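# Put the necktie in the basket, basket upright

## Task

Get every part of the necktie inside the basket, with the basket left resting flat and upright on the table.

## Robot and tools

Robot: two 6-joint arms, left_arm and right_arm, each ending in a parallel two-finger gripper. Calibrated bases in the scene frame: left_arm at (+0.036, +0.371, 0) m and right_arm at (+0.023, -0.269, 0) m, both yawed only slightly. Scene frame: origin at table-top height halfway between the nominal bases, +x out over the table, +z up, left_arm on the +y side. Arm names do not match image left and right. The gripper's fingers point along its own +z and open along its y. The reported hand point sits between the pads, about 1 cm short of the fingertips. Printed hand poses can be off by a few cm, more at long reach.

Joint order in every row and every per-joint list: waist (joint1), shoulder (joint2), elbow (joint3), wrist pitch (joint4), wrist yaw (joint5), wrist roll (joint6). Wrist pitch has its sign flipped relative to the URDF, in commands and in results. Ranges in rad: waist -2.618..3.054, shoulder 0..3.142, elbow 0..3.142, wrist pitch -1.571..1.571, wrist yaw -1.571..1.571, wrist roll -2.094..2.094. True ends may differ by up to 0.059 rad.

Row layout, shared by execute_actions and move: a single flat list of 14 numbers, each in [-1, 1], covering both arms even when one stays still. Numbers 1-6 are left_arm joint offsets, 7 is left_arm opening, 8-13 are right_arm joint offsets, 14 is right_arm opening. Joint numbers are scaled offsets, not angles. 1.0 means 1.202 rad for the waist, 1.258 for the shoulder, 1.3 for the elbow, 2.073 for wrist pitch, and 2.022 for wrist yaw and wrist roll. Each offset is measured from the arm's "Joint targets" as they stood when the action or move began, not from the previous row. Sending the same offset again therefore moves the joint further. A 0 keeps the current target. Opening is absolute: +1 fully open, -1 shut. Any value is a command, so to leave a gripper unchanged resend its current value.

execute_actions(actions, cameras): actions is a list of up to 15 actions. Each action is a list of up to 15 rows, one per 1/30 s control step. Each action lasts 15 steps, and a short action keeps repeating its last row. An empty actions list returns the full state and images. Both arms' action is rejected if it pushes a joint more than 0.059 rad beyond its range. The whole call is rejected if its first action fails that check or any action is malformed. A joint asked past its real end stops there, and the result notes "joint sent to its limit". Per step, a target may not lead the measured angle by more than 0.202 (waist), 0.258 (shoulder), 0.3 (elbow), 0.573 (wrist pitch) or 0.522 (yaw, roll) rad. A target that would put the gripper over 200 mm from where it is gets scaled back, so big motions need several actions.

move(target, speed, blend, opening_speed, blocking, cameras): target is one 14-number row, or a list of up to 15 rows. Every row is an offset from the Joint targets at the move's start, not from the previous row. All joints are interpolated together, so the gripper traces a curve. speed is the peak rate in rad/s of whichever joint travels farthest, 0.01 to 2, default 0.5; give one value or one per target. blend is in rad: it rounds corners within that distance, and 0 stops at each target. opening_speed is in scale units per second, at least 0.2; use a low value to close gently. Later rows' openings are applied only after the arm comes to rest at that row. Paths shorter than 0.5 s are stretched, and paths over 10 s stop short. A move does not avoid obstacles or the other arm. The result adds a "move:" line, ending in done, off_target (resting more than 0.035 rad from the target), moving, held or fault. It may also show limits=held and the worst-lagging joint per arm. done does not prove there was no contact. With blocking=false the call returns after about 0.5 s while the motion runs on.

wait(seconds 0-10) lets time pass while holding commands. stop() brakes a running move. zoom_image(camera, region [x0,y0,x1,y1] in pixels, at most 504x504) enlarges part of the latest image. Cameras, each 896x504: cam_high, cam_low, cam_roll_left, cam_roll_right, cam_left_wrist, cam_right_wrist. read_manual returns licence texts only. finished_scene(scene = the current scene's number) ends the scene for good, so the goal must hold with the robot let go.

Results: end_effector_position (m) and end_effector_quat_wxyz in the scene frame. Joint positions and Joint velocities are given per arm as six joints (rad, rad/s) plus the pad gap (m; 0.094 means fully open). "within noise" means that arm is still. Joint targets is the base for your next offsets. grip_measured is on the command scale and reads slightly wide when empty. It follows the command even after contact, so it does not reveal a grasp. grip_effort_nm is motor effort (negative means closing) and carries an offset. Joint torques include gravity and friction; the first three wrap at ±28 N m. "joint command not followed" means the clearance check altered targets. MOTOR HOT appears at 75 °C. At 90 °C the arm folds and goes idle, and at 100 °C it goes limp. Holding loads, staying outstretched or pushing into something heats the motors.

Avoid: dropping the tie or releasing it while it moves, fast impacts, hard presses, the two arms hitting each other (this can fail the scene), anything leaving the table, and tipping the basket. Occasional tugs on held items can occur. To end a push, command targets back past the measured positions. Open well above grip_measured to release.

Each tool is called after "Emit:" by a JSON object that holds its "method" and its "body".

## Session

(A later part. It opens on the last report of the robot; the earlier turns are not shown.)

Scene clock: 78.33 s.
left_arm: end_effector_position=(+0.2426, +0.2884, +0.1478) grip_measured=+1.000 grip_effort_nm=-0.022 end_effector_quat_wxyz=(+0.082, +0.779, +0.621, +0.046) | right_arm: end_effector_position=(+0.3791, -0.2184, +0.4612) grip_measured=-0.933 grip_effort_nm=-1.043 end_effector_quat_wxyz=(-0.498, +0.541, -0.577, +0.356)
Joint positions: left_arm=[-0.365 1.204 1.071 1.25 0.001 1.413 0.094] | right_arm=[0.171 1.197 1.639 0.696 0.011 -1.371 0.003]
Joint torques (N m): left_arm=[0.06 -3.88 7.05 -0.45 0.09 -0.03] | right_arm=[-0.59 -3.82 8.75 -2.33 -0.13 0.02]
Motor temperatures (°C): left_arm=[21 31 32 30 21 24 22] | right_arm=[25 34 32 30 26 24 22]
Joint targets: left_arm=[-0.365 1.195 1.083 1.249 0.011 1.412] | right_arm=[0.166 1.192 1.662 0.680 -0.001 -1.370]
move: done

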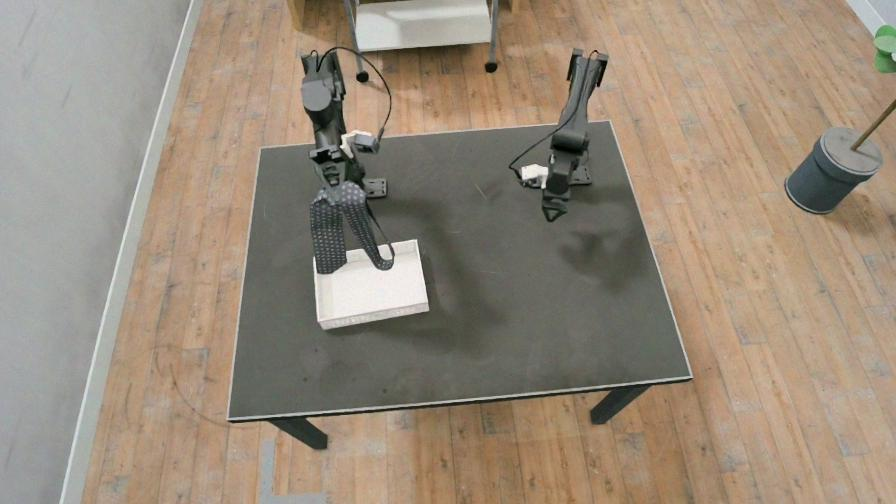

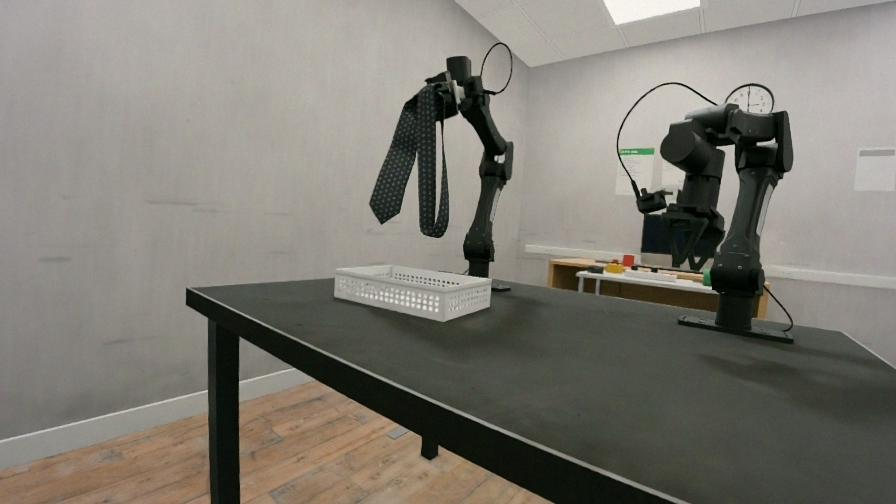

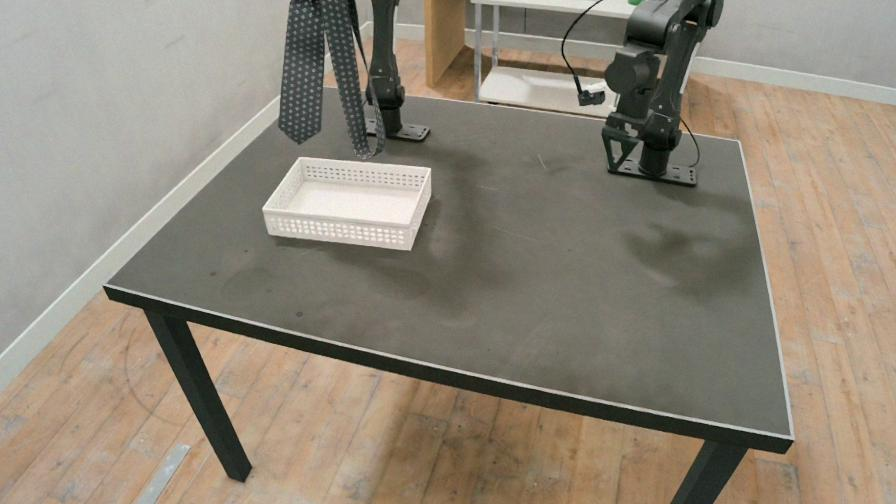

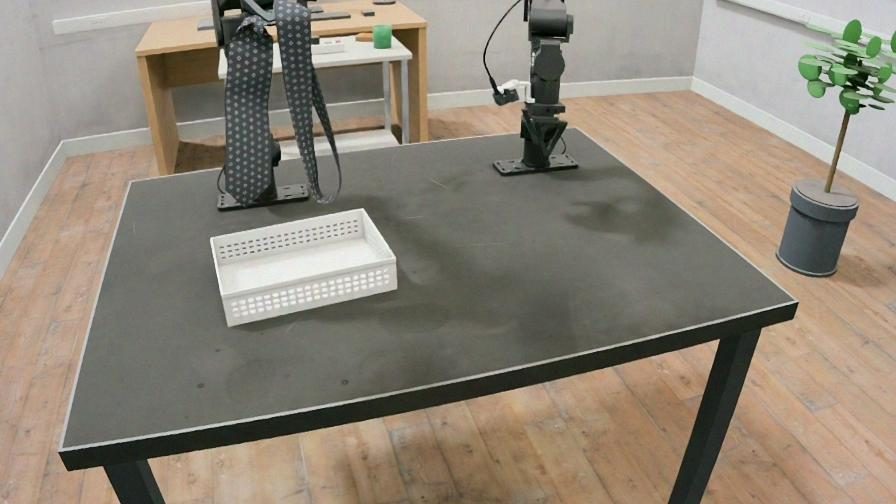

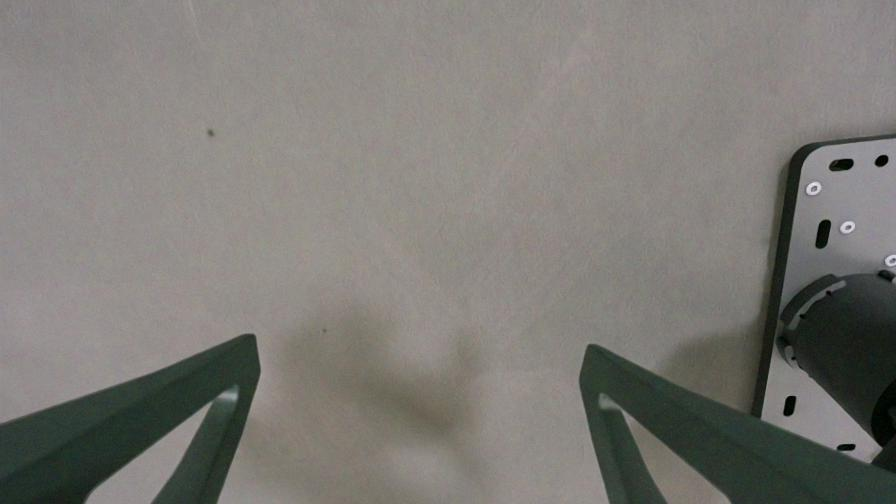

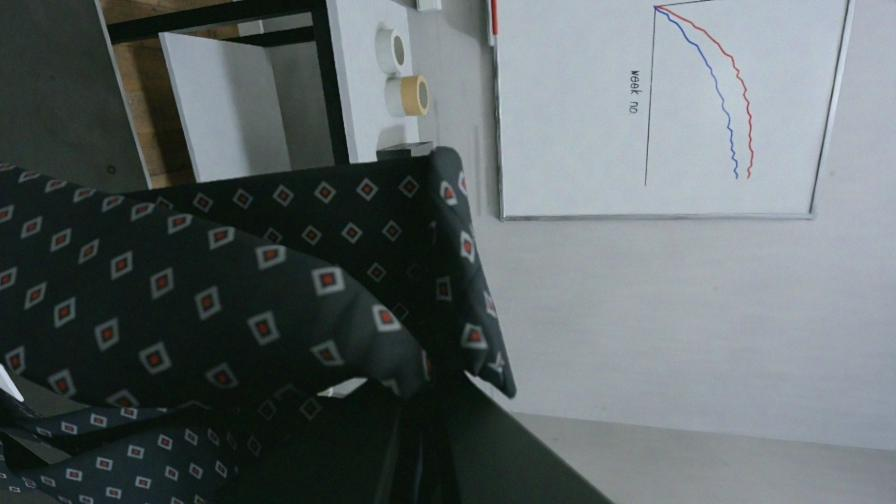

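Emit:
{"method": "move", "body": {"target": [0,0,0,0,0,0,1,-0.190,0.2297,0.1772,0.3046,0,-0.064,-1], "speed": 0.4, "cameras": ["cam_low","cam_high","cam_roll_right"]}}

Scene clock: 88.73 s.
left_arm: end_effector_position=(+0.2426, +0.2884, +0.1478) grip_measured=+1.000 grip_effort_nm=-0.022 end_effector_quat_wxyz=(+0.082, +0.779, +0.621, +0.046) | right_arm: end_effector_position=(+0.3700, -0.2990, +0.3316) grip_measured=-0.933 grip_effort_nm=-1.048 end_effector_quat_wxyz=(+0.222, -0.615, +0.721, -0.231)
Joint positions: left_arm=[-0.365 1.204 1.071 1.25 0.001 1.413 0.094] | right_arm=[-0.057 1.47 1.856 1.305 0.01 -1.498 0.003]
Joint torques (N m): left_arm=[0.06 -3.88 7.05 -0.46 0.1 -0.02] | right_arm=[-0.62 -4.85 9.83 -1.52 -0.11 0]
Joint targets: left_arm=[-0.365 1.195 1.083 1.249 0.011 1.412] | right_arm=[-0.063 1.481 1.892 1.311 -0.001 -1.500]
move: off_target (right_arm); right_arm: the elbow is farthest, 0.037 rad from its target
Images, in order: cam_high, cam_low, cam_roll_right.

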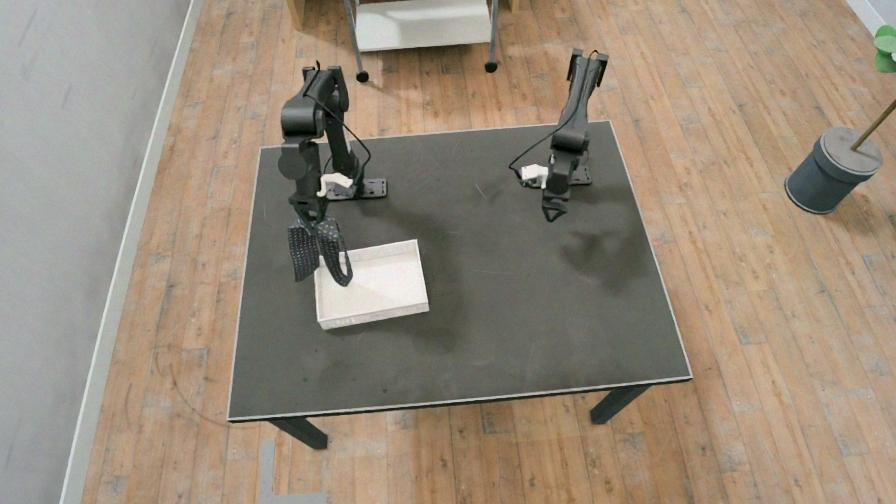

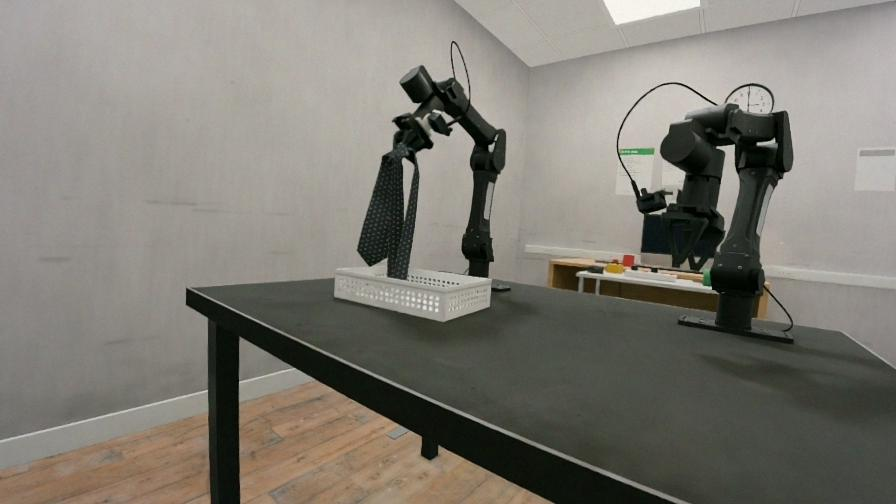

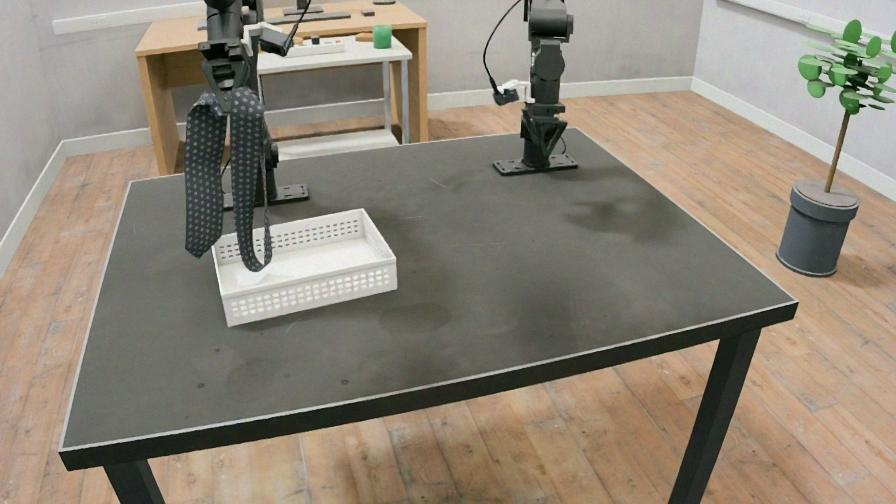

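Emit:
{"method": "move", "body": {"target": [[0,0,0,0,0,0,1,0.219,0,0,0,0,0.064,-1],[0,0,0,0,0,0,1,0.3885,0.3402,-0.1102,0.0138,0,0.152,-1]], "speed": 0.4, "cameras": ["cam_low","cam_high","cam_roll_right","cam_right_wrist"]}}

Scene clock: 93.47 s.
left_arm: end_effector_position=(+0.2426, +0.2884, +0.1478) grip_measured=+1.000 grip_effort_nm=-0.027 end_effector_quat_wxyz=(+0.082, +0.779, +0.621, +0.046) | right_arm: end_effector_position=(+0.3769, -0.1304, +0.1463) grip_measured=-0.933 grip_effort_nm=-1.048 end_effector_quat_wxyz=(-0.045, +0.708, -0.705, +0.024)
Joint positions: left_arm=[-0.365 1.204 1.071 1.25 0.001 1.413 0.094] | right_arm=[0.402 1.897 1.755 1.328 0.009 -1.2 0.003]
Joint torques (N m): left_arm=[0.06 -3.88 7.04 -0.45 0.1 -0.02] | right_arm=[0.27 -9.07 6.26 -0.48 -0.11 0.07]
Joint targets: left_arm=[-0.365 1.195 1.083 1.249 0.011 1.412] | right_arm=[0.404 1.908 1.749 1.340 -0.001 -1.192]
move: done
Images, in order: cam_high, cam_low, cam_roll_right, cam_right_wrist.

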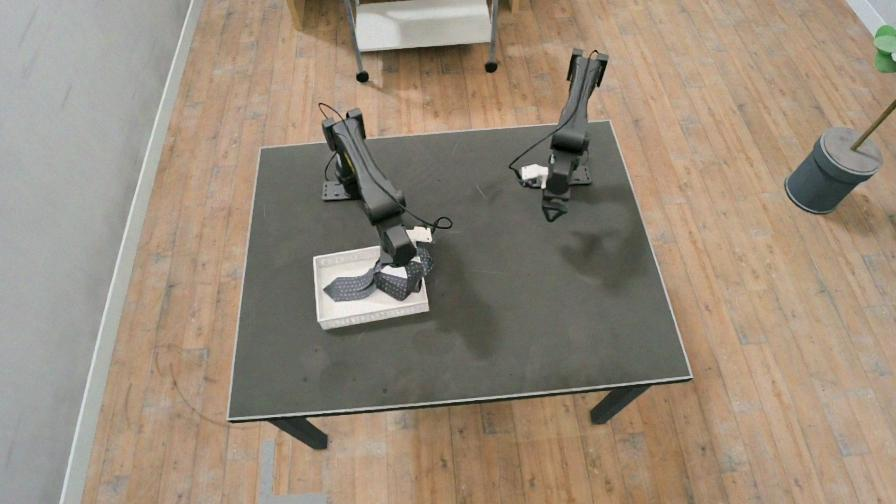

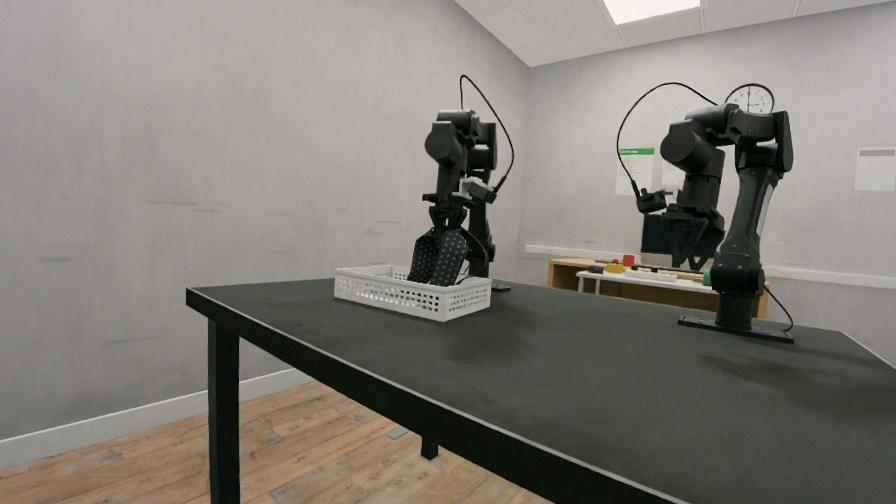

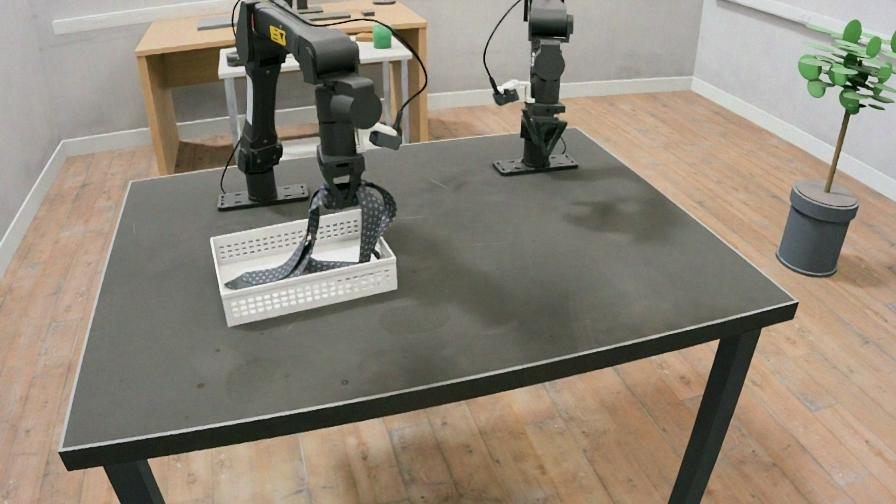

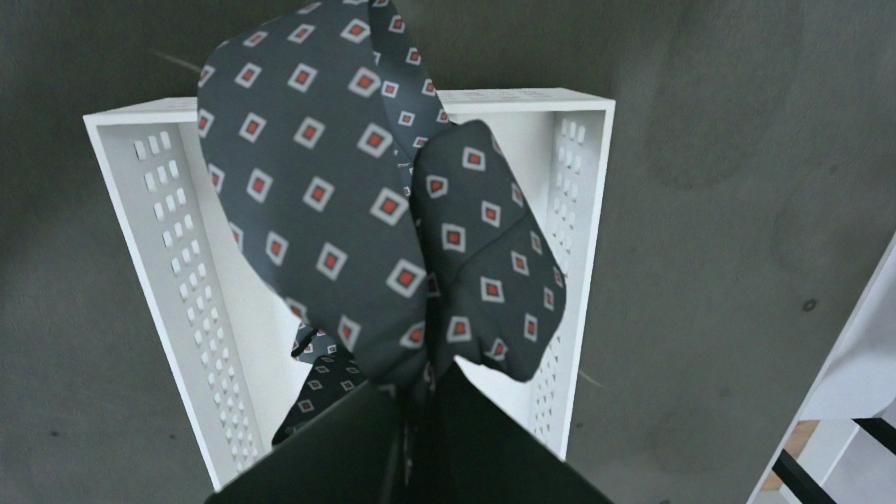

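Emit:
{"method": "move", "body": {"target": [0,0,0,0,0,0,1,-0.198,-0.0485,-0.341,-0.184,0,-0.117,-1], "speed": 0.4, "cameras": ["cam_low","cam_high","cam_roll_right","cam_right_wrist"]}}

Scene clock: 96.07 s.
left_arm: end_effector_position=(+0.2426, +0.2884, +0.1478) grip_measured=+1.000 grip_effort_nm=-0.022 end_effector_quat_wxyz=(+0.082, +0.779, +0.621, +0.046) | right_arm: end_effector_position=(+0.3690, -0.2198, +0.0391) grip_measured=-0.933 grip_effort_nm=-1.043 end_effector_quat_wxyz=(-0.011, +0.706, -0.708, +0.014)
Joint positions: left_arm=[-0.365 1.204 1.071 1.25 0.001 1.413 0.094] | right_arm=[0.17 1.89 1.319 0.966 0.009 -1.423 0.003]
Joint torques (N m): left_arm=[0.09 -3.88 7.05 -0.45 0.09 -0.02] | right_arm=[-0.47 -13.63 5.31 -0.53 -0.11 -0.07]
Joint targets: left_arm=[-0.365 1.195 1.083 1.249 0.011 1.412] | right_arm=[0.166 1.847 1.306 0.958 -0.001 -1.429]
move: off_target (right_arm); right_arm: the shoulder is farthest, 0.043 rad from its target
Images, in order: cam_high, cam_low, cam_roll_right, cam_right_wrist.

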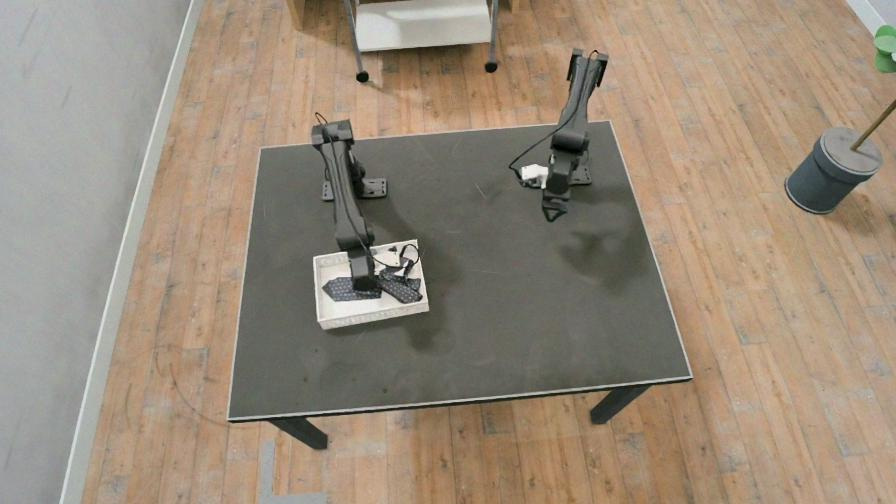

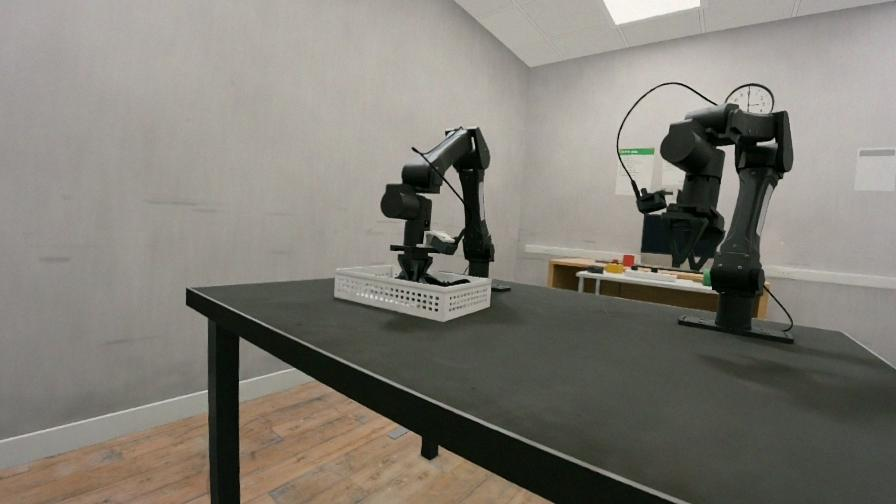

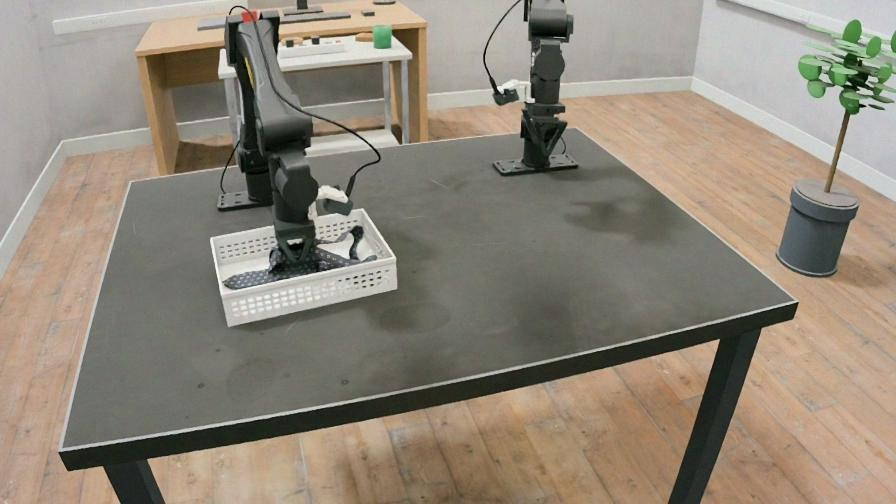

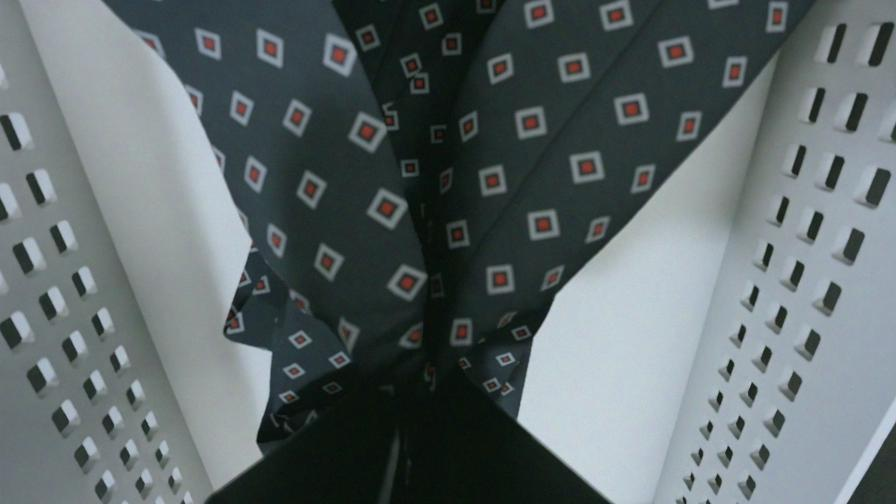

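Emit:
{"method": "zoom_image", "body": {"camera": "cam_roll_right", "region": [190, 170, 420, 340]}}

Emit:
{"method": "zoom_image", "body": {"camera": "cam_roll_left", "region": [240, 130, 460, 280]}}

Scaled by 2.191 from the camera's 896x504 image, which has a finer 1280x720 frame.

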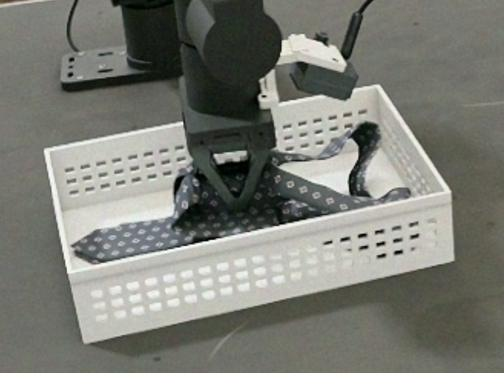

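This scene's latest camera images include none from cam_roll_left. They are from: cam_high, cam_low, cam_roll_right, cam_right_wrist. cam_roll_left's image comes with the result of a call that names it in "cameras".

Emit:
{"method": "move", "body": {"target": [0,0,0,0,0,0,1,0,0,0,0,0,0,-0.1], "opening_speed": 0.8, "cameras": ["cam_right_wrist","cam_roll_right"]}}

Emit:
{"method": "zoom_image", "body": {"camera": "cam_roll_right", "region": [190, 170, 420, 340]}}

Scene clock: 99.23 s.
left_arm: end_effector_position=(+0.2426, +0.2884, +0.1478) grip_measured=+1.000 grip_effort_nm=-0.032 end_effector_quat_wxyz=(+0.082, +0.779, +0.621, +0.046) | right_arm: end_effector_position=(+0.3694, -0.2197, +0.0391) grip_measured=-0.103 grip_effort_nm=0.120 end_effector_quat_wxyz=(-0.012, +0.706, -0.708, +0.014)
Joint positions: left_arm=[-0.365 1.204 1.071 1.25 0.001 1.413 0.094] | right_arm=[0.17 1.89 1.319 0.965 0.009 -1.423 0.042]
Joint torques (N m): left_arm=[0.06 -3.89 7.05 -0.46 0.1 -0.03] | right_arm=[-0.36 -13.61 5.27 -0.53 -0.11 -0.05]
Joint targets: left_arm=[-0.365 1.195 1.083 1.249 0.011 1.412] | right_arm=[0.166 1.847 1.306 0.959 -0.001 -1.429]
move: off_target (right_arm); right_arm: the shoulder is farthest, 0.043 rad from its target
Images, in order: cam_roll_right, cam_right_wrist.

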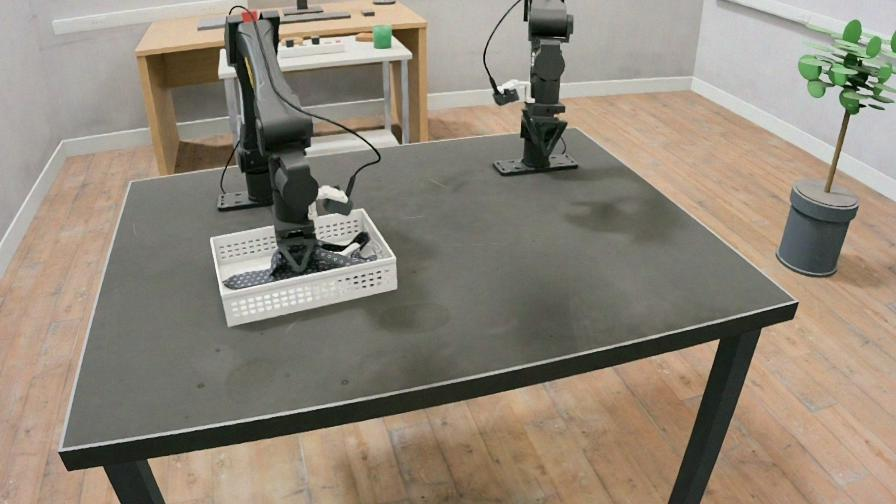

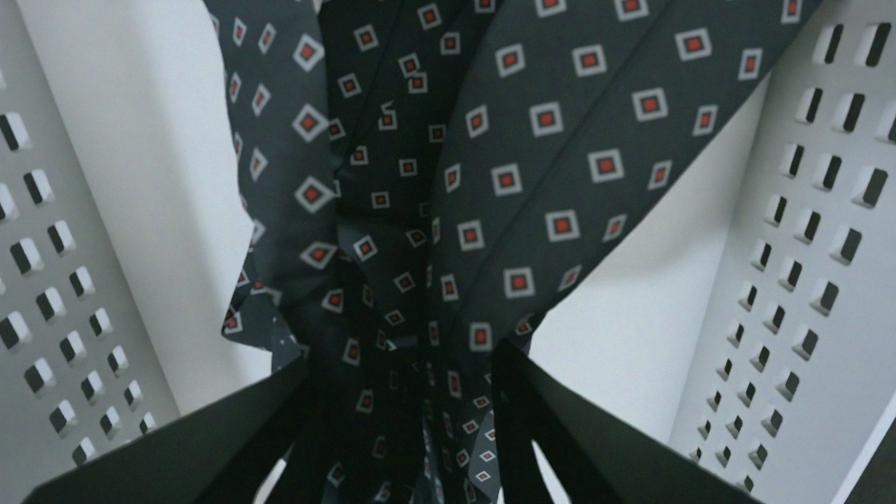

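Scaled by 2.191 from the camera's 896x504 image, which has a finer 1280x720 frame.

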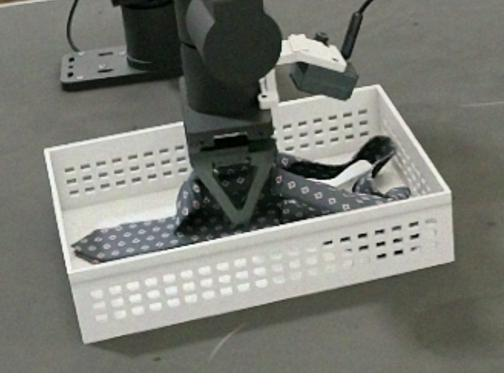

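Emit:
{"method": "move", "body": {"target": [0,0,0,0,0,0,1,0,-0.0843,0.3531,0.2243,0,0,-0.1], "speed": 0.4, "cameras": ["cam_right_wrist","cam_roll_right","cam_roll_left","cam_low"]}}

Emit:
{"method": "zoom_image", "body": {"camera": "cam_roll_right", "region": [190, 170, 420, 340]}}

Emit:
{"method": "zoom_image", "body": {"camera": "cam_low", "region": [320, 230, 520, 340]}}

Scene clock: 104.30 s.
left_arm: end_effector_position=(+0.2426, +0.2884, +0.1478) grip_measured=+1.000 grip_effort_nm=-0.027 end_effector_quat_wxyz=(+0.082, +0.779, +0.621, +0.046) | right_arm: end_effector_position=(+0.3707, -0.2195, +0.1822) grip_measured=-0.103 grip_effort_nm=0.120 end_effector_quat_wxyz=(-0.048, +0.705, -0.707, +0.041)
Joint positions: left_arm=[-0.365 1.204 1.071 1.25 0.001 1.413 0.094] | right_arm=[0.17 1.774 1.739 1.409 0.009 -1.424 0.042]
Joint torques (N m): left_arm=[0.06 -3.88 7.04 -0.45 0.11 -0.03] | right_arm=[-0.46 -11.81 9.01 -0.45 -0.11 -0.05]
Heat: left arm: 32 °C; right arm: 37 °C.
Joint targets: left_arm=[-0.365 1.195 1.083 1.249 0.011 1.412] | right_arm=[0.166 1.742 1.765 1.424 -0.001 -1.429]
move: done
Images, in order: cam_low, cam_roll_left, cam_roll_right, cam_right_wrist.

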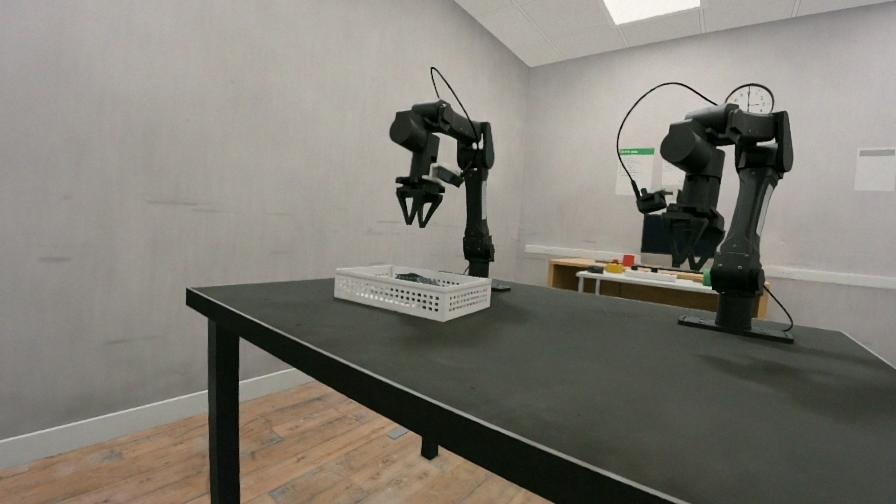

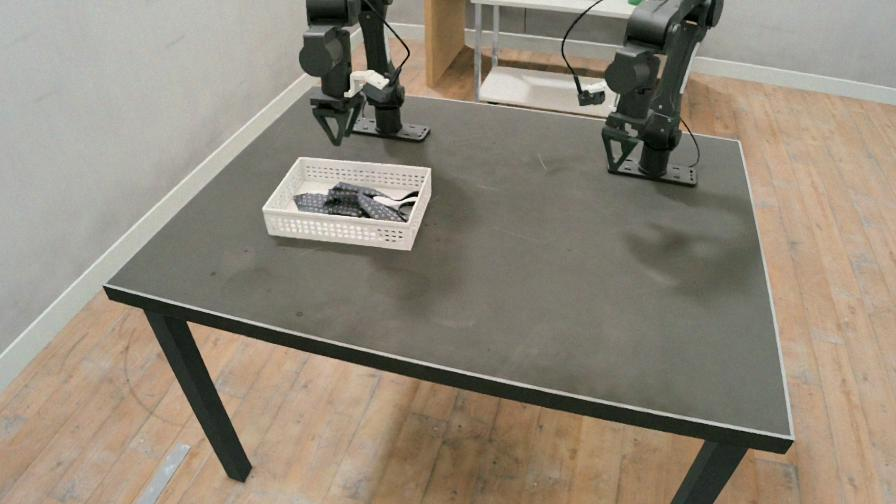

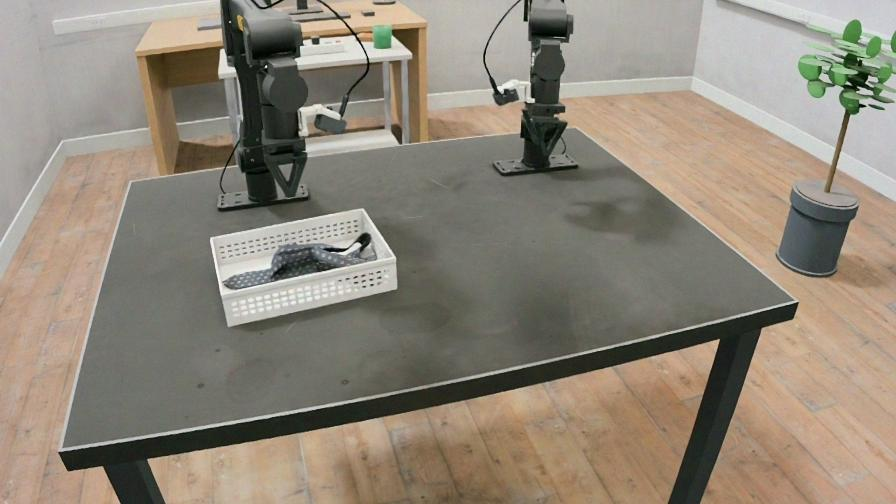

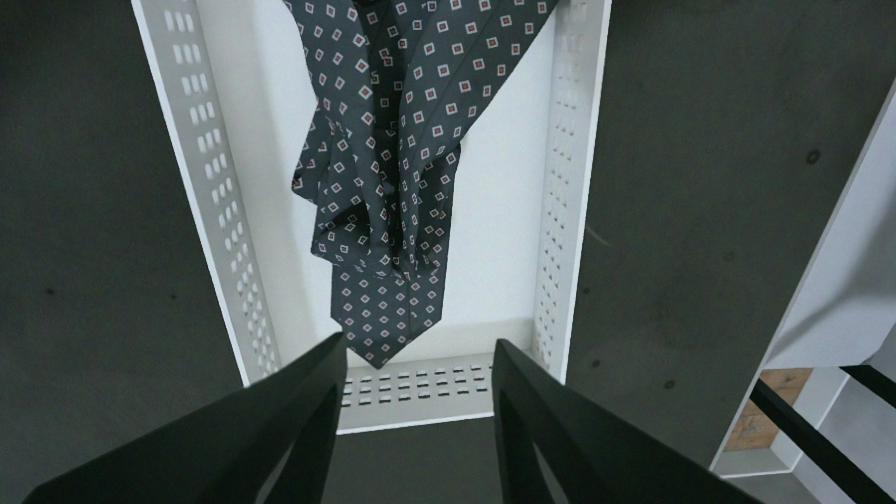

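Scaled by 2.191 from the camera's 896x504 image, which has a finer 1280x720 frame.

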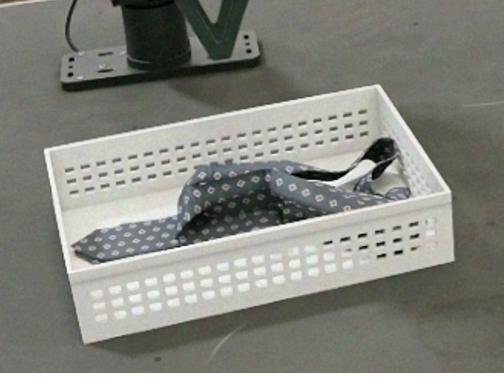

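Scaled by 2.520 from the camera's 896x504 image, which has a finer 1280x720 frame.

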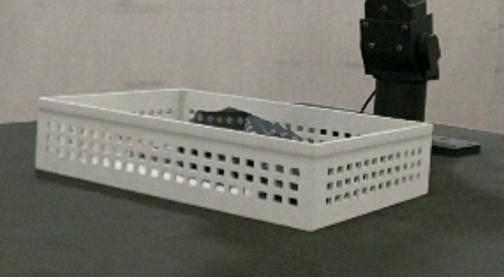

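Emit:
{"method": "finished_scene", "body": {"scene": 1}}

The scene is finished: the task was done.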